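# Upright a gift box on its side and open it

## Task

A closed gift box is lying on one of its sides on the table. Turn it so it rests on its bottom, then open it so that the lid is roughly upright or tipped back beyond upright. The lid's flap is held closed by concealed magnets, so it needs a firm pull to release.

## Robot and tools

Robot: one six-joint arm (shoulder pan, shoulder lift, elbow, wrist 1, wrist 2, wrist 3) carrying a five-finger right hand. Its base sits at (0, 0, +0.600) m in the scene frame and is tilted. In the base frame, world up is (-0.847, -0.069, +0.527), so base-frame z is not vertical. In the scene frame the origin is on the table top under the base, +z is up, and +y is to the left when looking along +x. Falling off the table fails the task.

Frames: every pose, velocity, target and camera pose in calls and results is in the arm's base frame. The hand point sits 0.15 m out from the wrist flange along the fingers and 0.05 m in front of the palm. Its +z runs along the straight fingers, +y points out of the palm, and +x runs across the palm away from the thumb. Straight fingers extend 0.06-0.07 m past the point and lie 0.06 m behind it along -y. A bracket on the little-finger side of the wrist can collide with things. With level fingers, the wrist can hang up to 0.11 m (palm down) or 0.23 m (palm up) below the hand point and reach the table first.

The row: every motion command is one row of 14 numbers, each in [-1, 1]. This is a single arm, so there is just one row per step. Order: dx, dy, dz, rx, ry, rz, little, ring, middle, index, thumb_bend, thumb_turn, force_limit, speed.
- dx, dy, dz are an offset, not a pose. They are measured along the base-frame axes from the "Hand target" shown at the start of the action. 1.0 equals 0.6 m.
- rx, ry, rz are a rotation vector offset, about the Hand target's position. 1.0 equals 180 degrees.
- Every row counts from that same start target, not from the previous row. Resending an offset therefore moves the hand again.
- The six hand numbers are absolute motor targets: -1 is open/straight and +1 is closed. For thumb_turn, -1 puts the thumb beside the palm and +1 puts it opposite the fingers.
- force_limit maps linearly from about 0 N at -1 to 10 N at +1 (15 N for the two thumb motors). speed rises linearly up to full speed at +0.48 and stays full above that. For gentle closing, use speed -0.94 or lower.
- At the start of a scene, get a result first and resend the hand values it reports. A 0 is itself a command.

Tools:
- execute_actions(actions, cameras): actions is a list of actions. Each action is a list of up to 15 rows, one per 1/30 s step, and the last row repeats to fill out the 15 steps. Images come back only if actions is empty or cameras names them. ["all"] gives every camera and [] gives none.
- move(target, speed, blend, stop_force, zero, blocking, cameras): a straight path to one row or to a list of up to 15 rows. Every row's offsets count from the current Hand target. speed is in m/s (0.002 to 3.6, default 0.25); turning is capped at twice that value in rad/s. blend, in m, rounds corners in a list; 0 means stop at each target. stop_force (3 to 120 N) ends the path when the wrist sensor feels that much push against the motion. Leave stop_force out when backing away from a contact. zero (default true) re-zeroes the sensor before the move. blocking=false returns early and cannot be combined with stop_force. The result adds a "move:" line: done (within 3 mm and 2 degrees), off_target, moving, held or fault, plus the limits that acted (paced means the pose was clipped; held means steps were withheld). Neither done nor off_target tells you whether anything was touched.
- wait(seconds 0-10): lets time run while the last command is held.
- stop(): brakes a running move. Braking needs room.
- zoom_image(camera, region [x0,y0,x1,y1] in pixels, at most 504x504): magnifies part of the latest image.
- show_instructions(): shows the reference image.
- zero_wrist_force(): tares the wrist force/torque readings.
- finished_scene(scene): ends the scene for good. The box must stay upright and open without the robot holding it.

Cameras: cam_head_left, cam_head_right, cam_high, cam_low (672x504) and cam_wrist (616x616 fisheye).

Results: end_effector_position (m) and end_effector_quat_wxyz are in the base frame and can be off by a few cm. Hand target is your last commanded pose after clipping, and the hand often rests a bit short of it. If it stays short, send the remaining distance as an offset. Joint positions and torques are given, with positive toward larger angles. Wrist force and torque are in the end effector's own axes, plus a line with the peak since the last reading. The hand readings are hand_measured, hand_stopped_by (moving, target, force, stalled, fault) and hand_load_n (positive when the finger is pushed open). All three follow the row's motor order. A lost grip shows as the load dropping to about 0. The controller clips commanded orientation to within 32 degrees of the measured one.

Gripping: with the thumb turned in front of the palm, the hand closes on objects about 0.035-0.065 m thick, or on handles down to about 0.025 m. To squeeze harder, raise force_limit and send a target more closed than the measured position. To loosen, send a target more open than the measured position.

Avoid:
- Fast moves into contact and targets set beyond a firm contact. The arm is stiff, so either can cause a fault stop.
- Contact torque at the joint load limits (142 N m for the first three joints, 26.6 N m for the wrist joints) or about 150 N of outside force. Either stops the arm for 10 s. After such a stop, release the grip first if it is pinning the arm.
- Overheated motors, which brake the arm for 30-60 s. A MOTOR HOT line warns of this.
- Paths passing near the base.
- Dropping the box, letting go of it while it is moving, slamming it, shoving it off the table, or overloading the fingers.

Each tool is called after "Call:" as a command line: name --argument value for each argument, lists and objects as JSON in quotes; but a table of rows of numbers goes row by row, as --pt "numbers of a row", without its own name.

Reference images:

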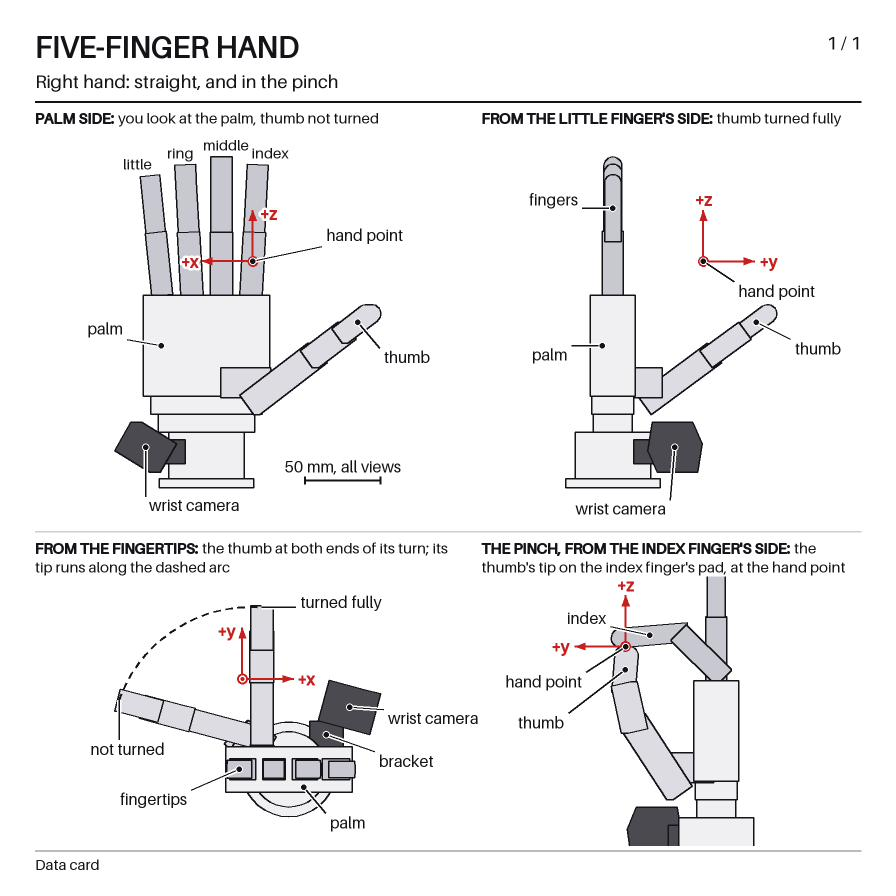

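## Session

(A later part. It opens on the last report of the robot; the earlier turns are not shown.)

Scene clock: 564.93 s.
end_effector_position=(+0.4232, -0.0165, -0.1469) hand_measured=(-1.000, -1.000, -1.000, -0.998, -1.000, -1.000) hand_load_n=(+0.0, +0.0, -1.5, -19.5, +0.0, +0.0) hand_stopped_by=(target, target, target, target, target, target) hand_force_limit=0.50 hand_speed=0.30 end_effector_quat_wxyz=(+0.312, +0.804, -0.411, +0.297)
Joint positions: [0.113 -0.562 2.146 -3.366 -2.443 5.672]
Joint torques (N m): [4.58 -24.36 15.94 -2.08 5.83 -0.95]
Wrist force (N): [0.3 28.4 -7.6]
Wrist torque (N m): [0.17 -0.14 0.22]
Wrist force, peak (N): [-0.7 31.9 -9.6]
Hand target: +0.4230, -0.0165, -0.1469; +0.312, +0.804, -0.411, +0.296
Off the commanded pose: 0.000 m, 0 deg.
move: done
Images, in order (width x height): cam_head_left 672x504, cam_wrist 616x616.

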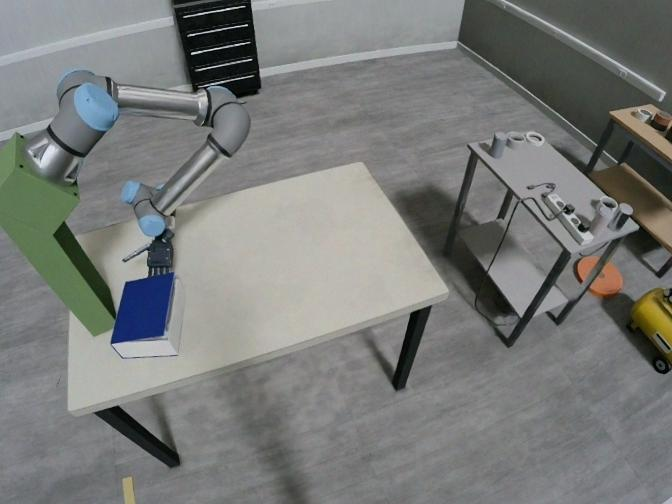

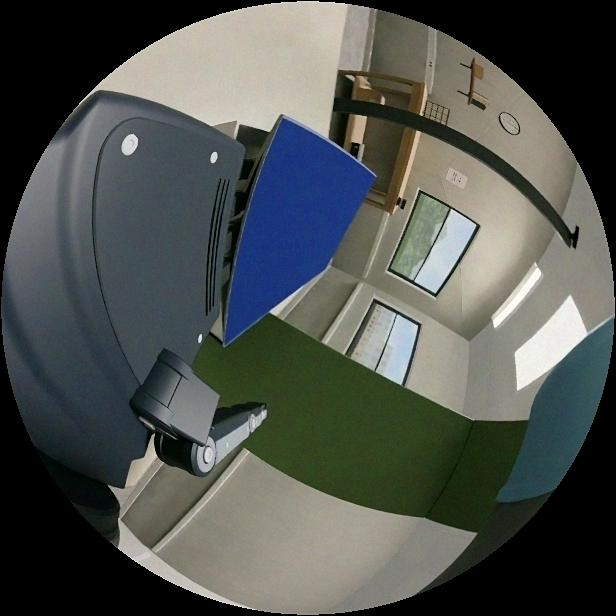

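Call:
move --target '[-0.1693,-0.0136,0.1056,0,0,0,-1,-1,-1,-1,-1,-1,0.5,0.3]' --speed 0.08 --cameras '["cam_head_left","cam_wrist","cam_high"]'

Call:
zoom_image --camera "cam_wrist" --region '[200, 100, 400, 300]'

Call:
zoom_image --camera "cam_head_left" --region '[60, 180, 220, 390]'

Scene clock: 568.27 s.
end_effector_position=(+0.3214, -0.0246, -0.0836) hand_measured=(-1.000, -1.000, -1.000, -1.000, -1.000, -1.000) hand_load_n=(+0.0, +0.0, +0.0, +0.0, +0.0, +0.0) hand_stopped_by=(target, target, target, target, target, target) hand_force_limit=0.50 hand_speed=0.30 end_effector_quat_wxyz=(+0.312, +0.804, -0.411, +0.296)
Joint positions: [0.123 -0.739 2.465 -3.496 -2.444 5.687]
Joint torques (N m): [17.55 -22.51 15.7 0.58 -1.62 -0.7]
Wrist force (N): [-0.2 0.2 0.6]
Wrist torque (N m): [0.21 -0.11 0.10]
Wrist force, peak (N): [0.5 28.4 -7.8]
Hand target: +0.3214, -0.0247, -0.0836; +0.312, +0.804, -0.411, +0.296
Off the commanded pose: 0.000 m, 0 deg.
move: done
Images, in order (width x height): cam_head_left 672x504, cam_high 672x504, cam_wrist 616x616.

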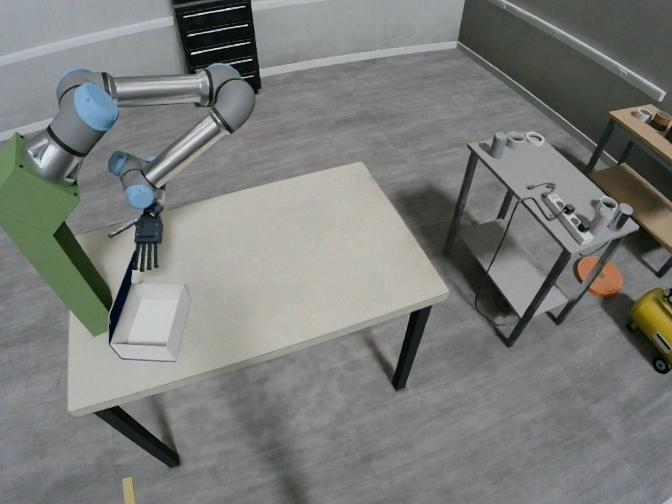

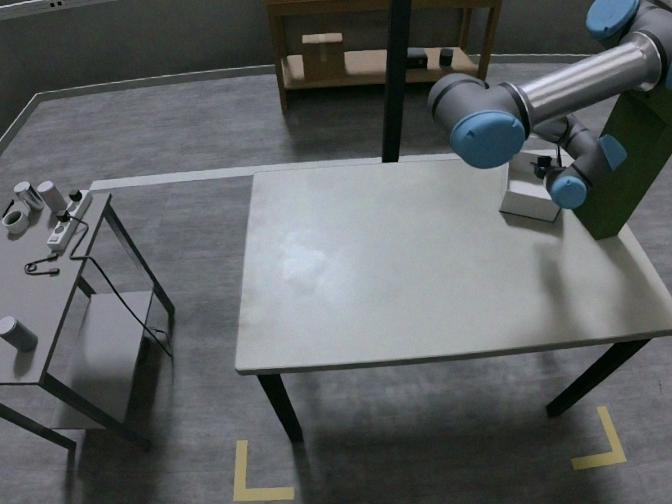

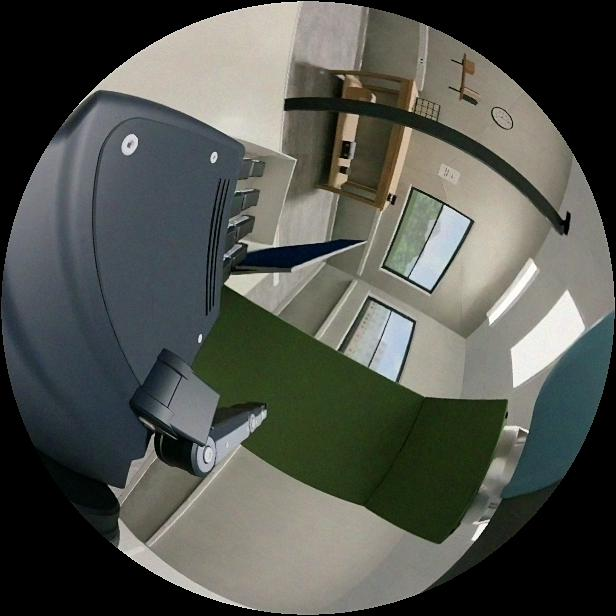

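Scaled by 2.520 from the camera's 616x616 image, which has a finer 880x880 frame.

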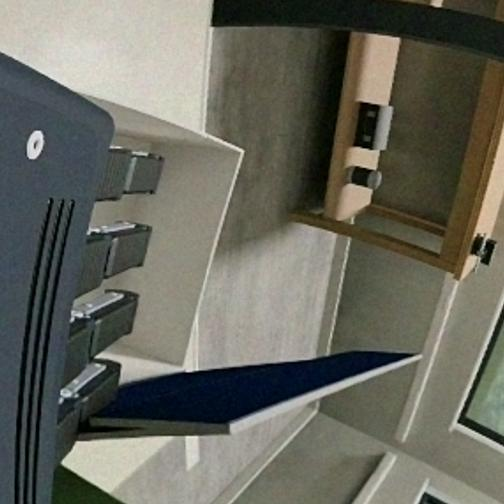

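Scaled by 2.400 from the camera's 672x504 image, which has a finer 960x720 frame.

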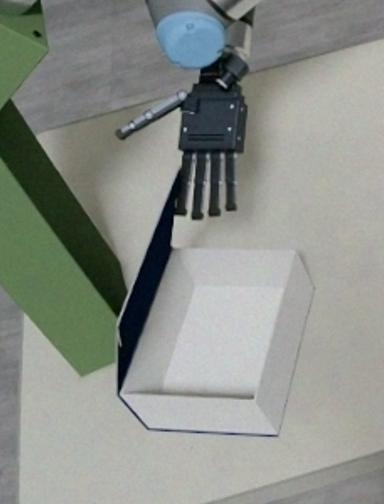

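Call:
move --target '[-0.03273,0.0177,-0.03442,0,0,0,-1,-1,-1,-1,-1,-1,0.5,0.3]' --speed 0.05 --cameras '["cam_head_left","cam_high","cam_low"]'

Scene clock: 570.87 s.
end_effector_position=(+0.3016, -0.0140, -0.1042) hand_measured=(-1.000, -1.000, -1.000, -1.000, -1.000, -1.000) hand_load_n=(+0.0, +0.0, +0.0, +0.0, +0.0, +0.0) hand_stopped_by=(target, target, target, target, target, target) hand_force_limit=0.50 hand_speed=0.30 end_effector_quat_wxyz=(+0.312, +0.804, -0.411, +0.296)
Joint positions: [0.162 -0.668 2.481 -3.536 -2.451 5.746]
Joint torques (N m): [1.85 -34.7 11.52 0.76 -1.78 -2.45]
Wrist force (N): [-0.5 -0.2 0.6]
Wrist torque (N m): [0.19 -0.10 0.13]
Wrist force, peak (N): [0.2 -0.5 1.0]
Hand target: +0.3018, -0.0141, -0.1042; +0.312, +0.804, -0.411, +0.296
Off the commanded pose: 0.000 m, 0 deg.
move: done
Images, in order (width x height): cam_head_left 672x504, cam_high 672x504, cam_low 672x504.

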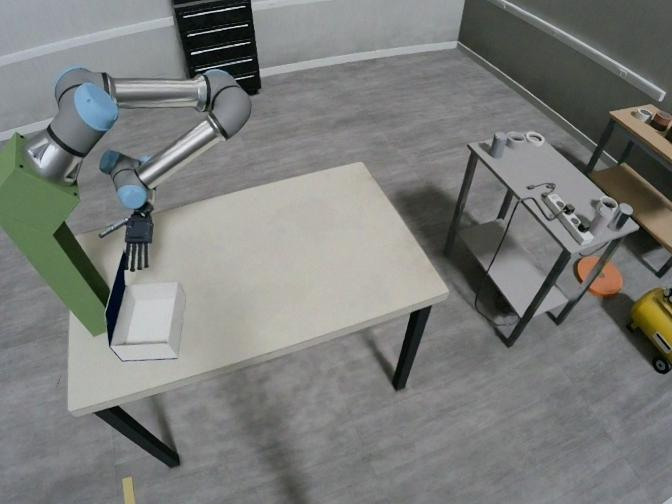

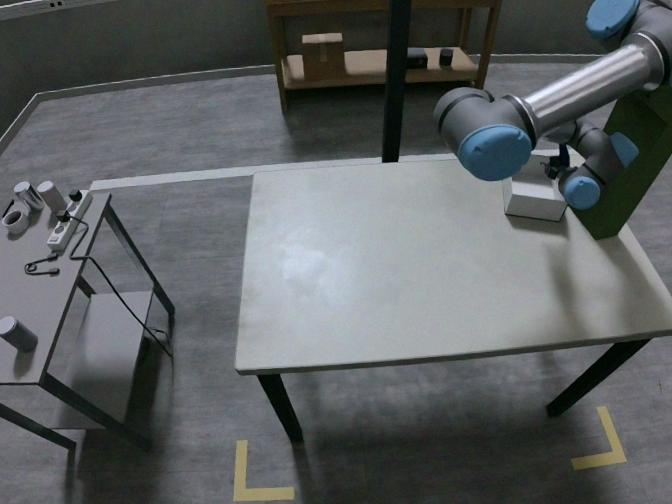

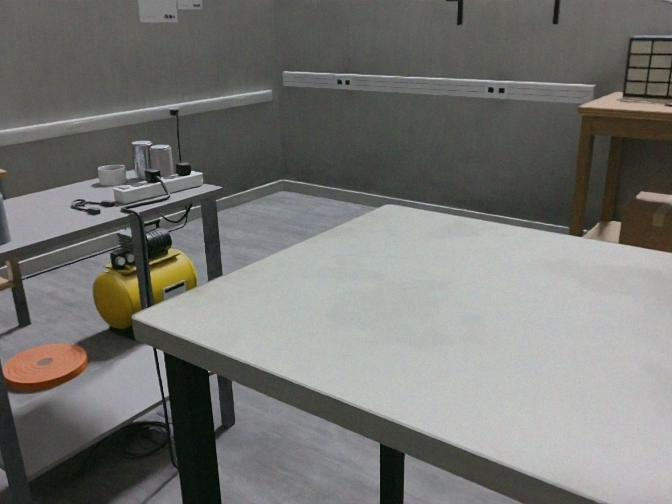

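Call:
zoom_image --camera "cam_head_left" --region '[60, 200, 220, 380]'

Scaled by 2.800 from the camera's 672x504 image, which has a finer 960x720 frame.

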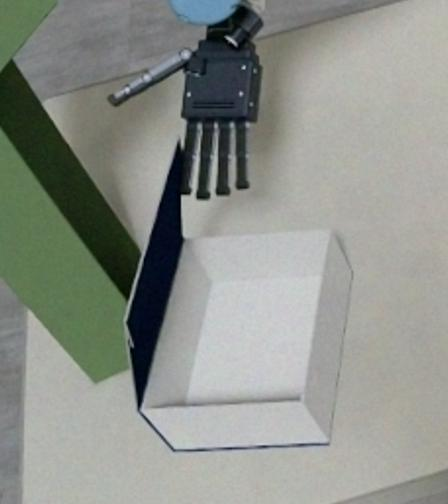

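Call:
move --target '[-0.02569,0.0189,-0.03882,0,0,0,-1,-1,-1,-1,-1,-1,0.5,0.3]' --speed 0.04 --stop_force 6 --cameras '["cam_head_left"]'

Call:
zoom_image --camera "cam_head_left" --region '[60, 200, 220, 380]'

Scene clock: 572.90 s.
end_effector_position=(+0.2864, -0.0027, -0.1275) hand_measured=(-1.000, -1.000, -1.000, -1.000, -1.000, -1.000) hand_load_n=(+0.0, +0.0, +0.0, +0.0, +0.0, +0.0) hand_stopped_by=(target, target, target, target, target, target) hand_force_limit=0.50 hand_speed=0.30 end_effector_quat_wxyz=(+0.312, +0.804, -0.411, +0.296)
Joint positions: [0.203 -0.592 2.476 -3.558 -2.457 5.811]
Joint torques (N m): [3.7 -34.24 29.32 1.11 0.2 -2.42]
Wrist force (N): [-0.2 -0.2 0.6]
Wrist torque (N m): [0.19 -0.15 0.16]
Wrist force, peak (N): [-0.4 -0.3 0.8]
Hand target: +0.2864, -0.0027, -0.1275; +0.312, +0.804, -0.411, +0.296
Off the commanded pose: 0.000 m, 0 deg.
move: done
Images, in order (width x height): cam_head_left 672x504.

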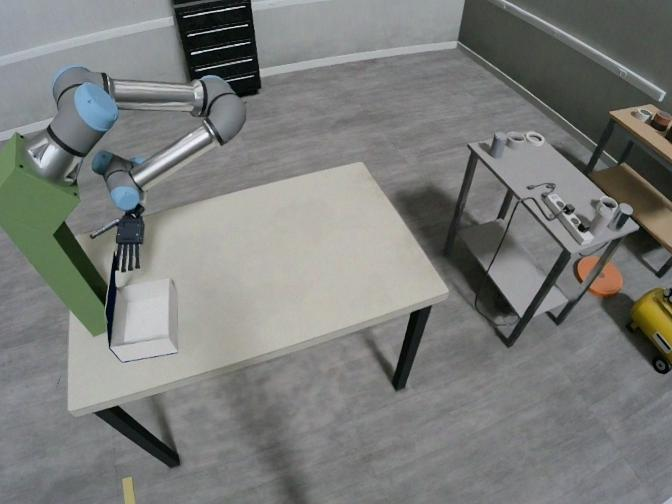

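Scaled by 2.800 from the camera's 672x504 image, which has a finer 960x720 frame.

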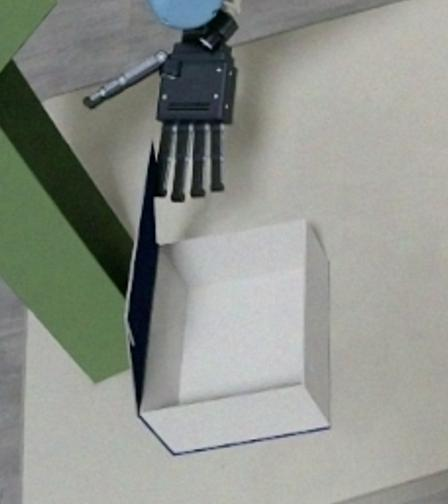

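Call:
zoom_image --camera "cam_head_left" --region '[90, 230, 190, 370]'

Call:
wait --seconds 0.1 --cameras '["cam_wrist", "cam_head_right"]'

Call:
zoom_image --camera "cam_head_right" --region '[30, 200, 200, 390]'

Scaled by 3.600 from the camera's 672x504 image, which has a finer 960x720 frame.

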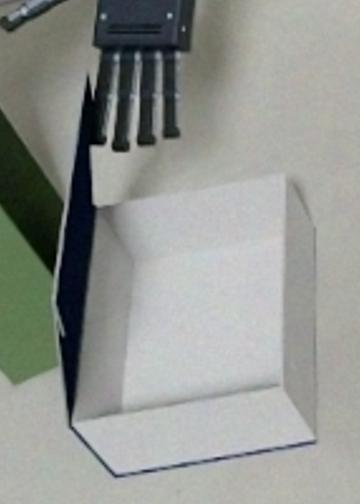

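Scene clock: 574.67 s.
end_effector_position=(+0.2864, -0.0027, -0.1275) hand_measured=(-1.000, -1.000, -1.000, -1.000, -1.000, -1.000) hand_load_n=(+0.0, +0.0, +0.0, +0.0, +0.0, +0.0) hand_stopped_by=(target, target, target, target, target, target) hand_force_limit=0.50 hand_speed=0.30 end_effector_quat_wxyz=(+0.312, +0.804, -0.411, +0.296)
Joint positions: [0.203 -0.592 2.477 -3.558 -2.456 5.811]
Joint torques (N m): [3.58 -34 33.26 1.04 1.46 -2.45]
Wrist force (N): [-0.2 -0.1 0.4]
Wrist torque (N m): [0.22 -0.16 0.16]
Wrist force, peak (N): [-0.2 -0.3 0.8]
Hand target: +0.2864, -0.0027, -0.1275; +0.312, +0.804, -0.411, +0.296
Off the commanded pose: 0.000 m, 0 deg.
wait: 0.10 s; at rest from the start
Images, in order (width x height): cam_head_right 672x504, cam_wrist 616x616.

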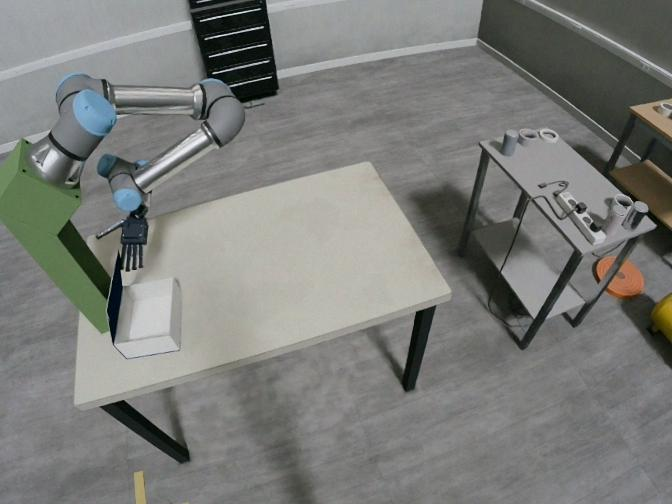

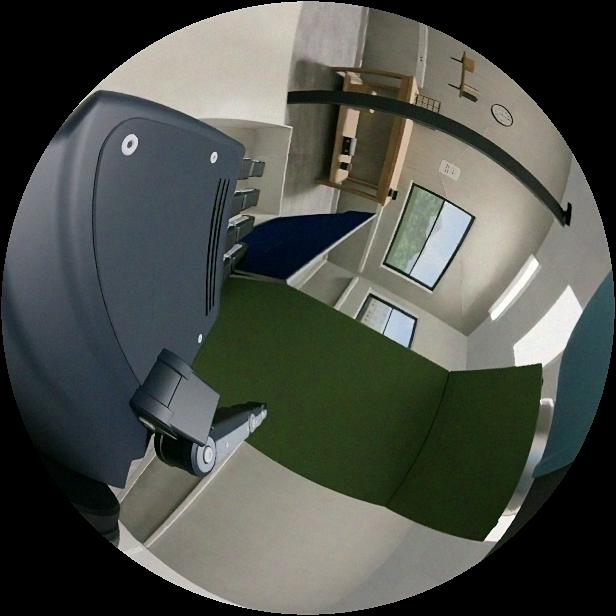

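Scaled by 2.653 from the camera's 672x504 image, which has a finer 960x720 frame.

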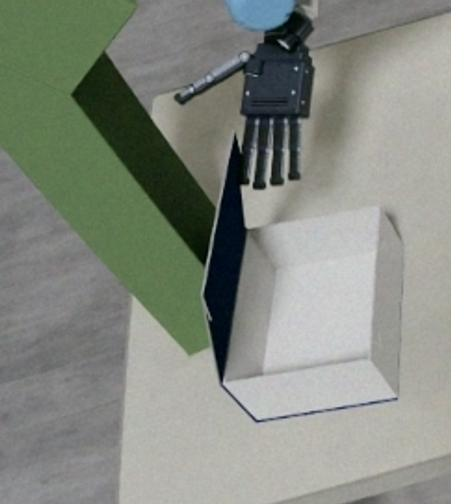

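Call:
wait --seconds 0.1 --cameras '["cam_wrist", "cam_head_right","cam_high"]'

Call:
zoom_image --camera "cam_wrist" --region '[180, 100, 400, 320]'

Call:
zoom_image --camera "cam_high" --region '[470, 120, 670, 260]'

Call:
zoom_image --camera "cam_head_right" --region '[90, 240, 150, 340]'

Scene clock: 576.03 s.
end_effector_position=(+0.2864, -0.0027, -0.1275) hand_measured=(-1.000, -1.000, -1.000, -1.000, -1.000, -1.000) hand_load_n=(+0.0, +0.0, +0.0, +0.0, +0.0, +0.0) hand_stopped_by=(target, target, target, target, target, target) hand_force_limit=0.50 hand_speed=0.30 end_effector_quat_wxyz=(+0.312, +0.804, -0.411, +0.296)
Joint positions: [0.203 -0.592 2.477 -3.558 -2.456 5.811]
Joint torques (N m): [3.49 -33.63 33.24 0.93 1.46 -2.11]
Wrist force (N): [-0.2 -0.2 0.6]
Wrist torque (N m): [0.19 -0.15 0.16]
Wrist force, peak (N): [-0.4 -0.1 0.8]
Hand target: +0.2864, -0.0027, -0.1275; +0.312, +0.804, -0.411, +0.296
Off the commanded pose: 0.000 m, 0 deg.
wait: 0.10 s; at rest from the start
Images, in order (width x height): cam_head_right 672x504, cam_high 672x504, cam_wrist 616x616.

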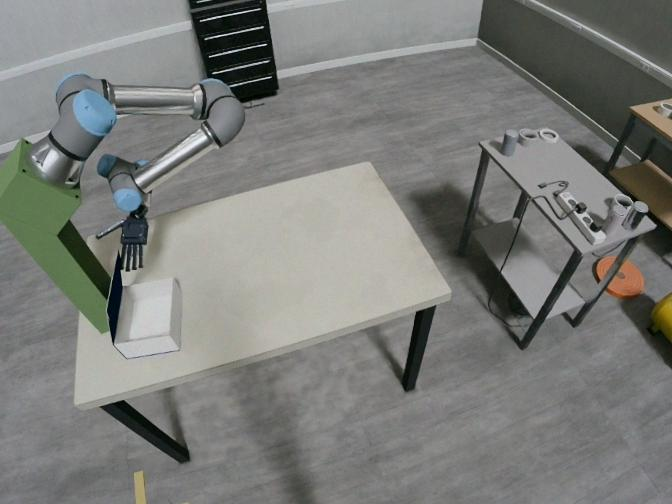

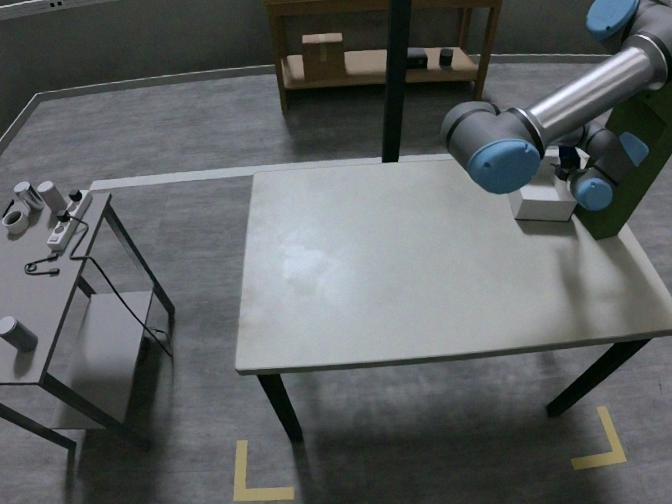

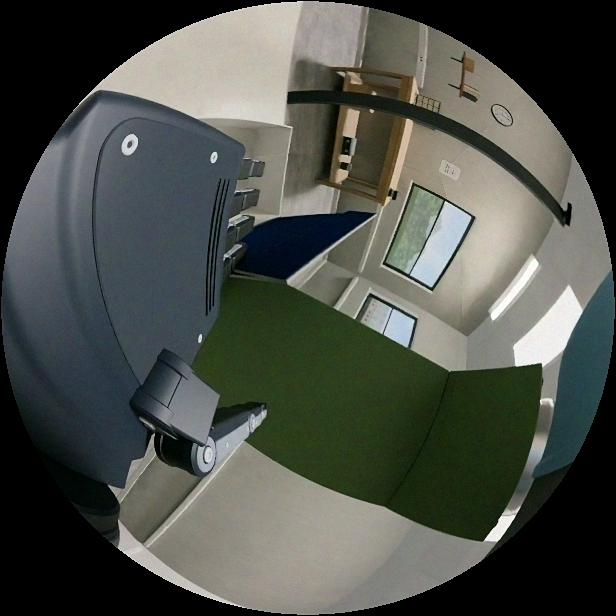

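Scaled by 2.291 from the camera's 616x616 image, which has a finer 880x880 frame.

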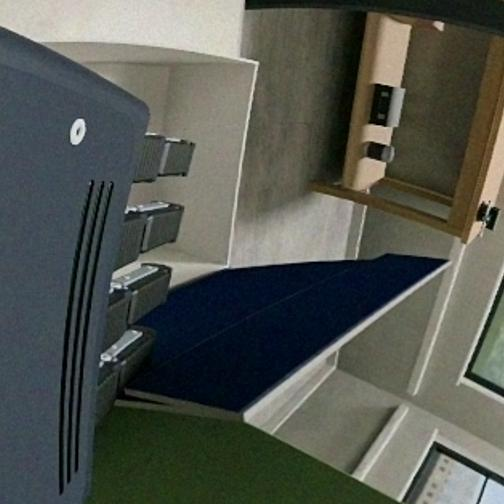

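Scaled by 2.520 from the camera's 672x504 image, which has a finer 960x720 frame.

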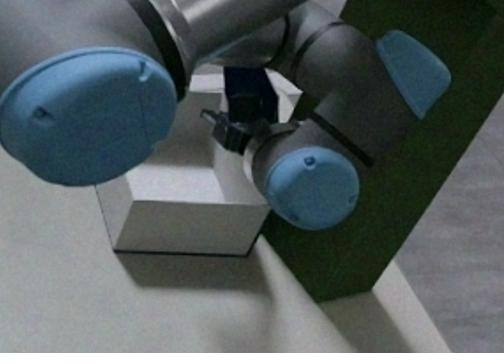

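Scaled by 5.040 from the camera's 672x504 image, which has a finer 960x720 frame.

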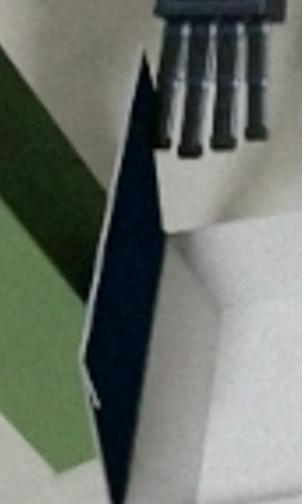

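Call:
move --pt "-0.0459 -0.0096 0.0514 0 0 0 -1 -1 -1 -1 -1 -1 0.5 0.3" --pt "-0.0576 -0.1544 0.0141 0 0 0 -1 -1 -1 -1 -1 -1 0.5 0.3" --speed 0.06 --blend 0.005 --cameras '["cam_head_left"]'

Call:
zoom_image --camera "cam_head_left" --region '[60, 200, 220, 380]'

Scene clock: 582.67 s.
end_effector_position=(+0.2518, -0.0953, -0.1191) hand_measured=(-1.000, -1.000, -1.000, -1.000, -1.000, -1.000) hand_load_n=(+0.0, +0.0, +0.0, +0.0, -0.5, +0.0) hand_stopped_by=(target, target, target, target, target, target) hand_force_limit=0.50 hand_speed=0.30 end_effector_quat_wxyz=(+0.312, +0.804, -0.411, +0.296)
Joint positions: [-0.112 -0.366 2.587 -4.239 -2.369 5.354]
Joint torques (N m): [6.16 -21.2 33.06 -2.59 -3.73 -0.41]
Wrist force (N): [-0.7 -0.2 0.9]
Wrist torque (N m): [0.11 -0.08 0.01]
Wrist force, peak (N): [-0.8 -2.1 1.8]
Hand target: +0.2518, -0.0954, -0.1191; +0.312, +0.804, -0.411, +0.296
Off the commanded pose: 0.000 m, 0 deg.
move: done
Images, in order (width x height): cam_head_left 672x504.

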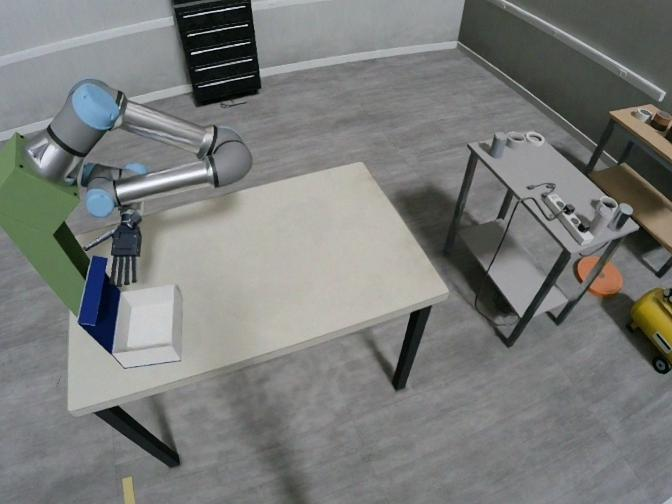

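Scaled by 2.800 from the camera's 672x504 image, which has a finer 960x720 frame.

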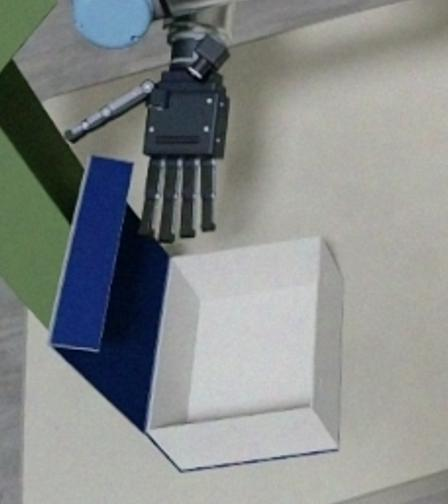

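Call:
wait --seconds 0.1 --cameras '["cam_wrist", "cam_head_left","cam_high"]'

Call:
zoom_image --camera "cam_high" --region '[470, 120, 670, 260]'

Call:
zoom_image --camera "cam_wrist" --region '[180, 100, 480, 400]'

Call:
zoom_image --camera "cam_head_left" --region '[70, 240, 140, 350]'

Scene clock: 583.63 s.
end_effector_position=(+0.2518, -0.0954, -0.1191) hand_measured=(-1.000, -1.000, -1.000, -1.000, -1.000, -1.000) hand_load_n=(+0.0, +0.0, +0.0, +0.0, +0.0, +0.0) hand_stopped_by=(target, target, target, target, target, target) hand_force_limit=0.50 hand_speed=0.30 end_effector_quat_wxyz=(+0.312, +0.804, -0.411, +0.296)
Joint positions: [-0.112 -0.366 2.587 -4.239 -2.369 5.354]
Joint torques (N m): [-3.53 -18.78 32.68 -2.93 -3.77 -1.91]
Wrist force (N): [-0.7 -0.1 0.9]
Wrist torque (N m): [0.12 -0.10 0.02]
Wrist force, peak (N): [-0.7 -0.2 1.2]
Hand target: +0.2518, -0.0954, -0.1191; +0.312, +0.804, -0.411, +0.296
Off the commanded pose: 0.000 m, 0 deg.
wait: 0.10 s; at rest from the start
Images, in order (width x height): cam_head_left 672x504, cam_high 672x504, cam_wrist 616x616.

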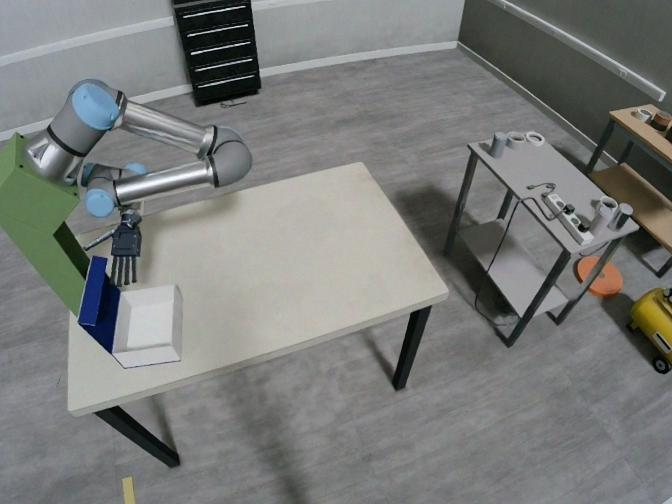

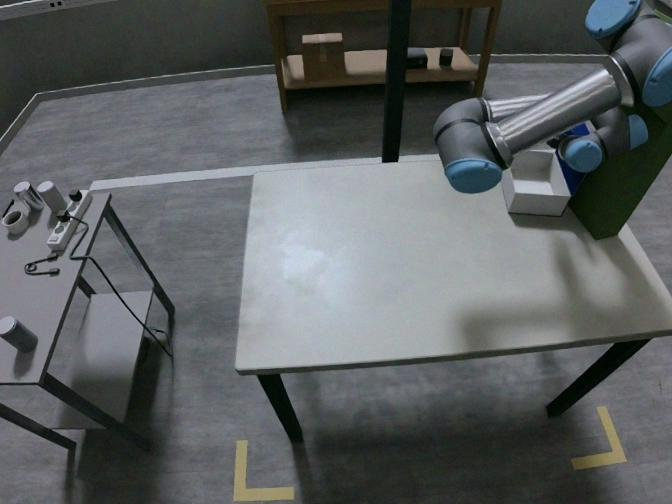

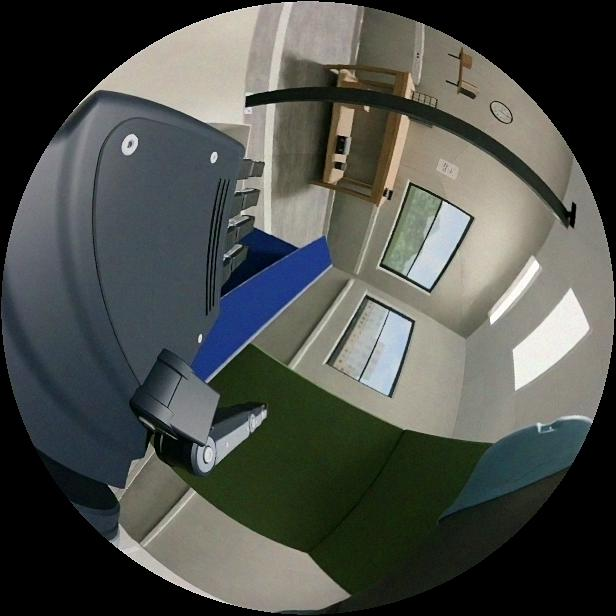

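Scaled by 2.520 from the camera's 672x504 image, which has a finer 960x720 frame.

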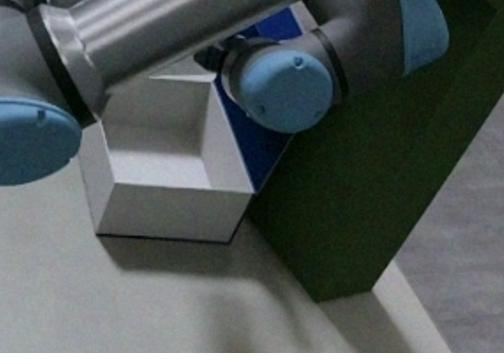

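Scaled by 1.680 from the camera's 616x616 image, which has a finer 880x880 frame.

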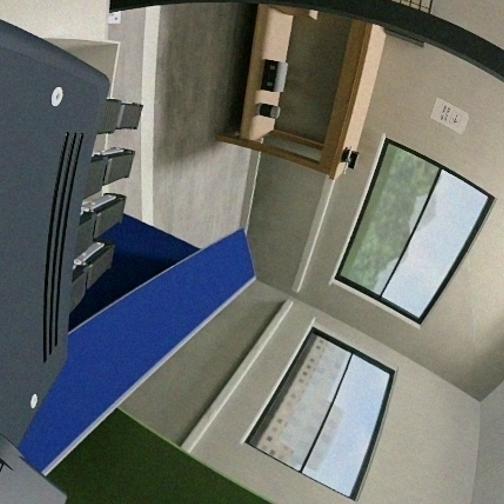

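Scaled by 4.582 from the camera's 672x504 image, which has a finer 960x720 frame.

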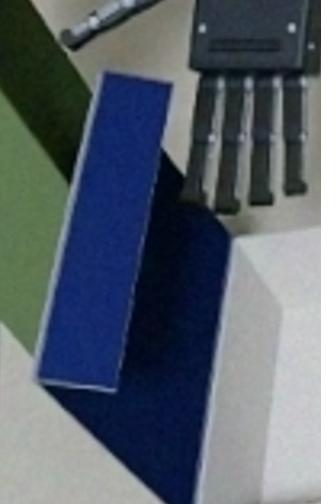

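Call:
move --pt "-0.0635 -0.0051 0.0396 0 0 0 -1 -1 -1 -1 -1 -1 0.5 0.3" --pt "-0.0635 -0.0051 0.0396 0 0 0 -1 -1 -1 -1 -1 1 0.5 0.3" --pt "-0.0435 -0.0777 0.0623 0 0 0 -1 -1 -1 -1 -1 1 0.5 0.3" --speed 0.1 --cameras '["cam_head_left"]'

Call:
zoom_image --camera "cam_head_left" --region '[60, 200, 220, 380]'

Scene clock: 586.13 s.
end_effector_position=(+0.2327, -0.0968, -0.1070) hand_measured=(-1.000, -1.000, -1.000, -1.000, -1.000, -1.000) hand_load_n=(+0.0, +0.0, +0.0, +0.0, +0.0, +0.0) hand_stopped_by=(target, target, target, target, target, target) hand_force_limit=0.50 hand_speed=0.30 end_effector_quat_wxyz=(+0.313, +0.804, -0.411, +0.296)
Joint positions: [-0.127 -0.346 2.643 -4.328 -2.363 5.335]
Joint torques (N m): [6.55 -28.03 7.44 0.39 -1.84 0.82]
Wrist force (N): [-0.6 0.0 0.9]
Wrist torque (N m): [0.14 -0.10 0.12]
Wrist force, peak (N): [-0.4 2.7 -0.6]
Hand target: +0.2327, -0.0968, -0.1069; +0.313, +0.804, -0.411, +0.296 (not the last commanded pose)
Off the commanded pose: 0.052 m, 0 deg.
move: held (a check stopped the path); path passed 0 of 3 targets; target 2's new numbers were not sent; limits=held
pose unreachable: on one or more control steps of this call, first in action 0 (counted from 0), an arm could not follow its commanded pose, so it was not sent that pose on those steps. It may still have moved: this result reports where it is.
cause: moving toward the commanded pose would bring two parts of the arm too close to each other (its base or mounting and another part of the arm, with joints 1 (shoulder pan) to 3 (elbow) between them, 6 mm apart when it was first held).
Images, in order (width x height): cam_head_left 672x504.

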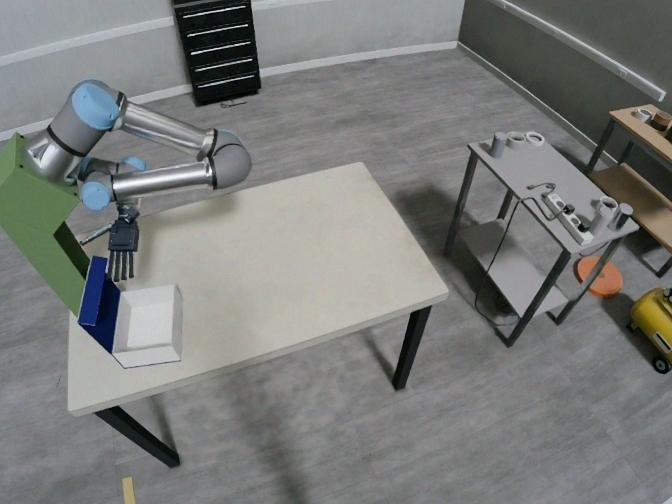

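Scaled by 2.800 from the camera's 672x504 image, which has a finer 960x720 frame.

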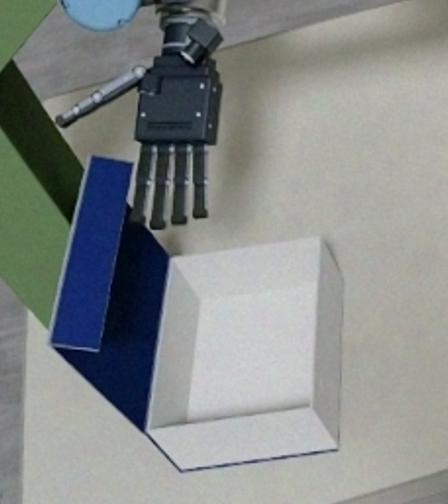

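Call:
move --pt "0 0 0 0 0 0 -1 -1 -1 -1 -1 1 0.5 0.3" --pt "0.0480 0.0087 0.0371 0 0 0 -1 -1 -1 -1 -1 1 0.5 0.3" --pt "0.2322 -0.0549 -0.1177 0 0 0 -1 -1 -1 -1 -1 1 0.5 0.3" --speed 0.1 --blend '[0, 0.01, 0]' --cameras '["cam_head_left","cam_high"]'

Call:
zoom_image --camera "cam_head_left" --region '[60, 200, 220, 380]'

Scene clock: 590.13 s.
end_effector_position=(+0.3720, -0.1298, -0.1776) hand_measured=(-1.000, -1.000, -1.000, -1.000, -1.000, +1.000) hand_load_n=(+0.0, +0.0, +0.0, +0.0, +0.0, +0.0) hand_stopped_by=(target, target, target, target, target, target) hand_force_limit=0.50 hand_speed=0.30 end_effector_quat_wxyz=(+0.313, +0.804, -0.411, +0.296)
Joint positions: [-0.168 -0.362 2.242 -3.946 -2.344 5.284]
Joint torques (N m): [16.58 -24.32 17.93 -2.25 -3.64 2.94]
Wrist force (N): [-0.7 -0.3 0.9]
Wrist torque (N m): [0.07 -0.14 0.10]
Wrist force, peak (N): [-0.6 -1.1 1.6]
Hand target: +0.3721, -0.1298, -0.1775; +0.313, +0.804, -0.411, +0.296
Off the commanded pose: 0.000 m, 0 deg.
move: done
Images, in order (width x height): cam_head_left 672x504, cam_high 672x504.

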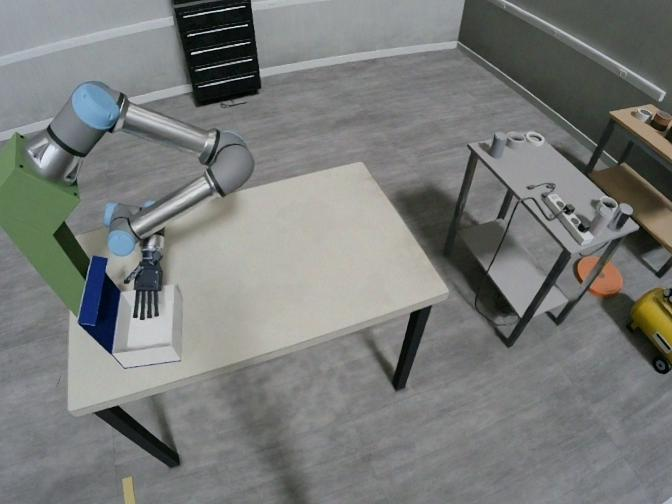

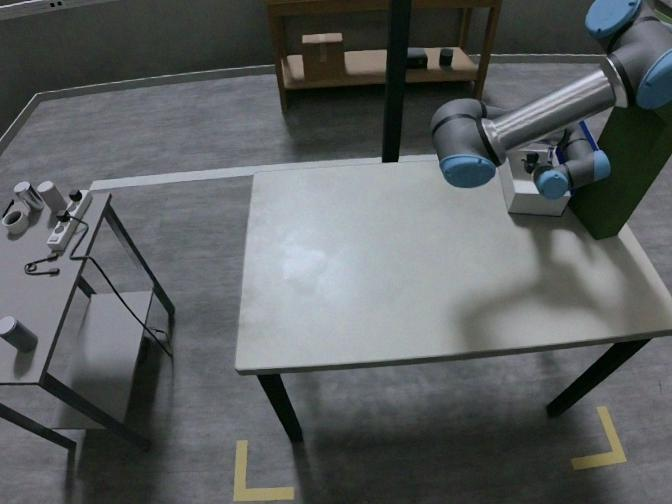

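Scaled by 2.800 from the camera's 672x504 image, which has a finer 960x720 frame.

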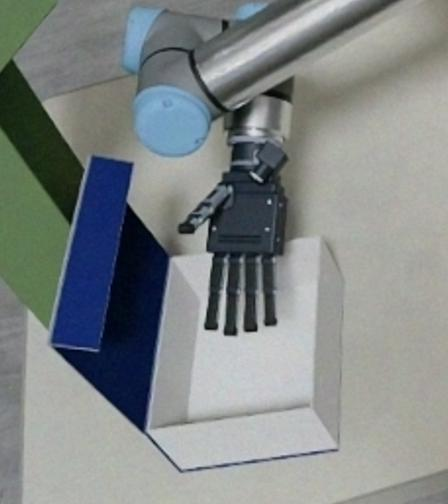

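Call:
move --target '[0.0705,0.0057,-0.0440,0,0,0,-1,-1,-1,-1,-1,1,0.5,0.3]' --speed 0.06 --stop_force 6 --cameras '["cam_head_left"]'

Call:
zoom_image --camera "cam_head_left" --region '[60, 200, 220, 380]'

Scene clock: 592.30 s.
end_effector_position=(+0.4144, -0.1264, -0.2039) hand_measured=(-1.000, -1.000, -1.000, -1.000, -1.000, +1.000) hand_load_n=(+0.0, +0.0, +0.0, +0.0, +0.0, +0.0) hand_stopped_by=(target, target, target, target, target, target) hand_force_limit=0.50 hand_speed=0.30 end_effector_quat_wxyz=(+0.313, +0.804, -0.411, +0.296)
Joint positions: [-0.142 -0.327 2.104 -3.822 -2.356 5.316]
Joint torques (N m): [-8.24 -28.48 26.25 0.12 1.11 -2.5]
Wrist force (N): [-0.5 -0.1 0.9]
Wrist torque (N m): [0.13 -0.15 0.07]
Wrist force, peak (N): [-1.0 -0.1 1.2]
Hand target: +0.4144, -0.1264, -0.2039; +0.313, +0.804, -0.411, +0.296
Off the commanded pose: 0.000 m, 0 deg.
move: done
Images, in order (width x height): cam_head_left 672x504.

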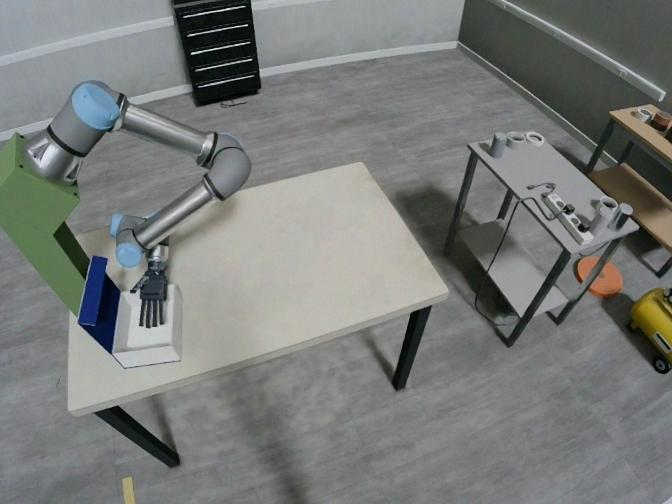

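Scaled by 2.800 from the camera's 672x504 image, which has a finer 960x720 frame.

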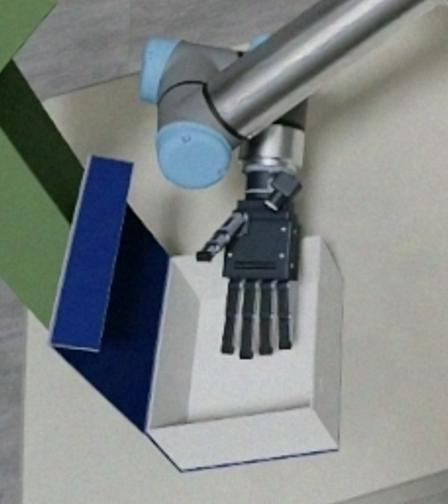

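Call:
move --target '[0.0615,-0.0294,0.0948,0,0,0,-1,-1,-1,-1,-1,1,0.5,0.3]' --speed 0.03 --stop_force 8 --cameras '["cam_head_left"]'

Call:
zoom_image --camera "cam_head_left" --region '[60, 200, 220, 380]'

Scene clock: 596.00 s.
end_effector_position=(+0.4513, -0.1440, -0.1471) hand_measured=(-1.000, -1.000, -1.000, -1.000, -1.000, +1.000) hand_load_n=(+0.0, +0.0, +0.0, +0.0, +0.0, +0.0) hand_stopped_by=(target, target, target, target, target, target) hand_force_limit=0.50 hand_speed=0.30 end_effector_quat_wxyz=(+0.313, +0.804, -0.411, +0.296)
Joint positions: [-0.17 -0.488 2.101 -3.682 -2.343 5.282]
Joint torques (N m): [16.37 -14.72 29.43 -3.03 -3.39 1.79]
Wrist force (N): [-0.7 -0.2 0.9]
Wrist torque (N m): [0.10 -0.14 0.11]
Wrist force, peak (N): [-1.3 0.2 1.1]
Hand target: +0.4513, -0.1440, -0.1471; +0.313, +0.804, -0.411, +0.296
Off the commanded pose: 0.000 m, 0 deg.
move: done
Images, in order (width x height): cam_head_left 672x504.

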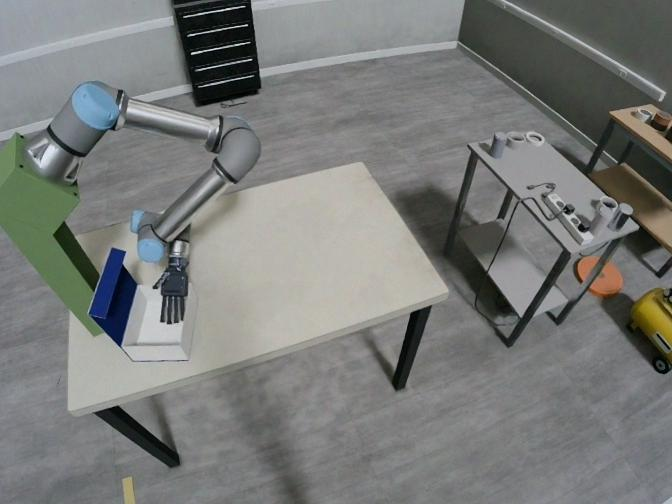

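Scaled by 2.800 from the camera's 672x504 image, which has a finer 960x720 frame.

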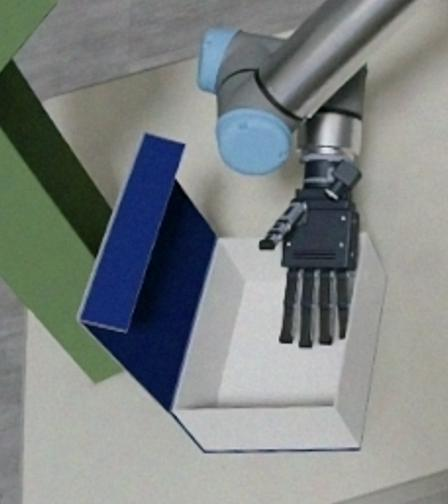

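Call:
move --pt "-0.0089 0.0021 -0.0139 0 0 0 -1 -1 -1 -1 -1 1 0.5 0.3" --pt "-0.2205 -0.0149 0.1181 0 0 0 -1 -1 -1 -1 -1 1 0.5 0.3" --speed 0.1 --blend 0.005 --cameras '["cam_head_left"]'

Call:
zoom_image --camera "cam_head_left" --region '[60, 200, 220, 380]'

Scene clock: 598.50 s.
end_effector_position=(+0.3190, -0.1530, -0.0762) hand_measured=(-1.000, -1.000, -1.000, -1.000, -1.000, +1.000) hand_load_n=(+0.0, +0.0, +0.0, +0.0, +0.0, +0.0) hand_stopped_by=(target, target, target, target, target, target) hand_force_limit=0.50 hand_speed=0.30 end_effector_quat_wxyz=(+0.313, +0.804, -0.411, +0.296)
Joint positions: [-0.27 -0.607 2.508 -4.048 -2.292 5.165]
Joint torques (N m): [16.17 -15.05 21.36 -2.53 -3.92 2.79]
Wrist force (N): [-0.4 0.0 1.0]
Wrist torque (N m): [0.15 -0.12 0.05]
Wrist force, peak (N): [-1.4 -1.1 1.4]
Hand target: +0.3190, -0.1529, -0.0762; +0.313, +0.804, -0.411, +0.296
Off the commanded pose: 0.000 m, 0 deg.
move: done
Images, in order (width x height): cam_head_left 672x504.

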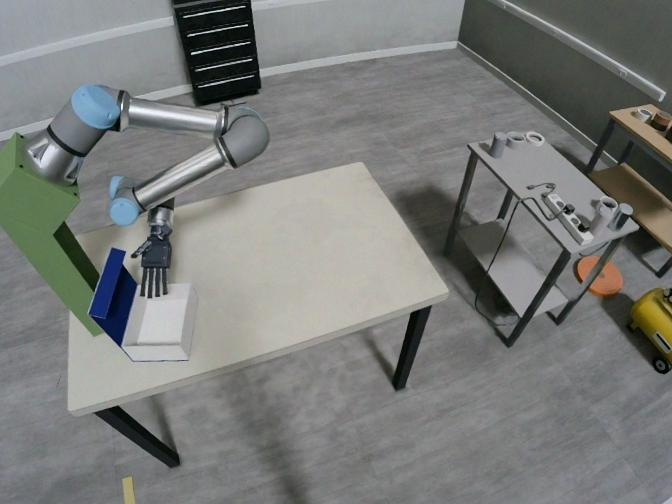

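Scaled by 2.800 from the camera's 672x504 image, which has a finer 960x720 frame.

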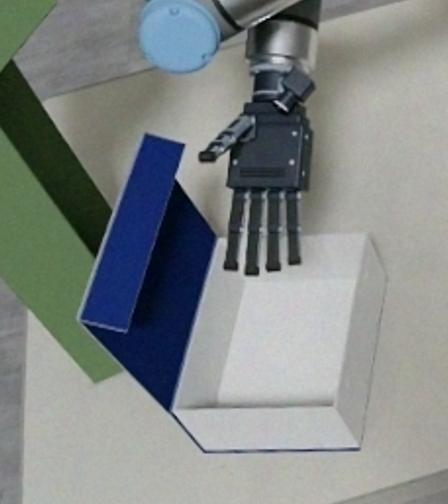

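Call:
finished_scene --scene 1

The scene is finished: the task was done.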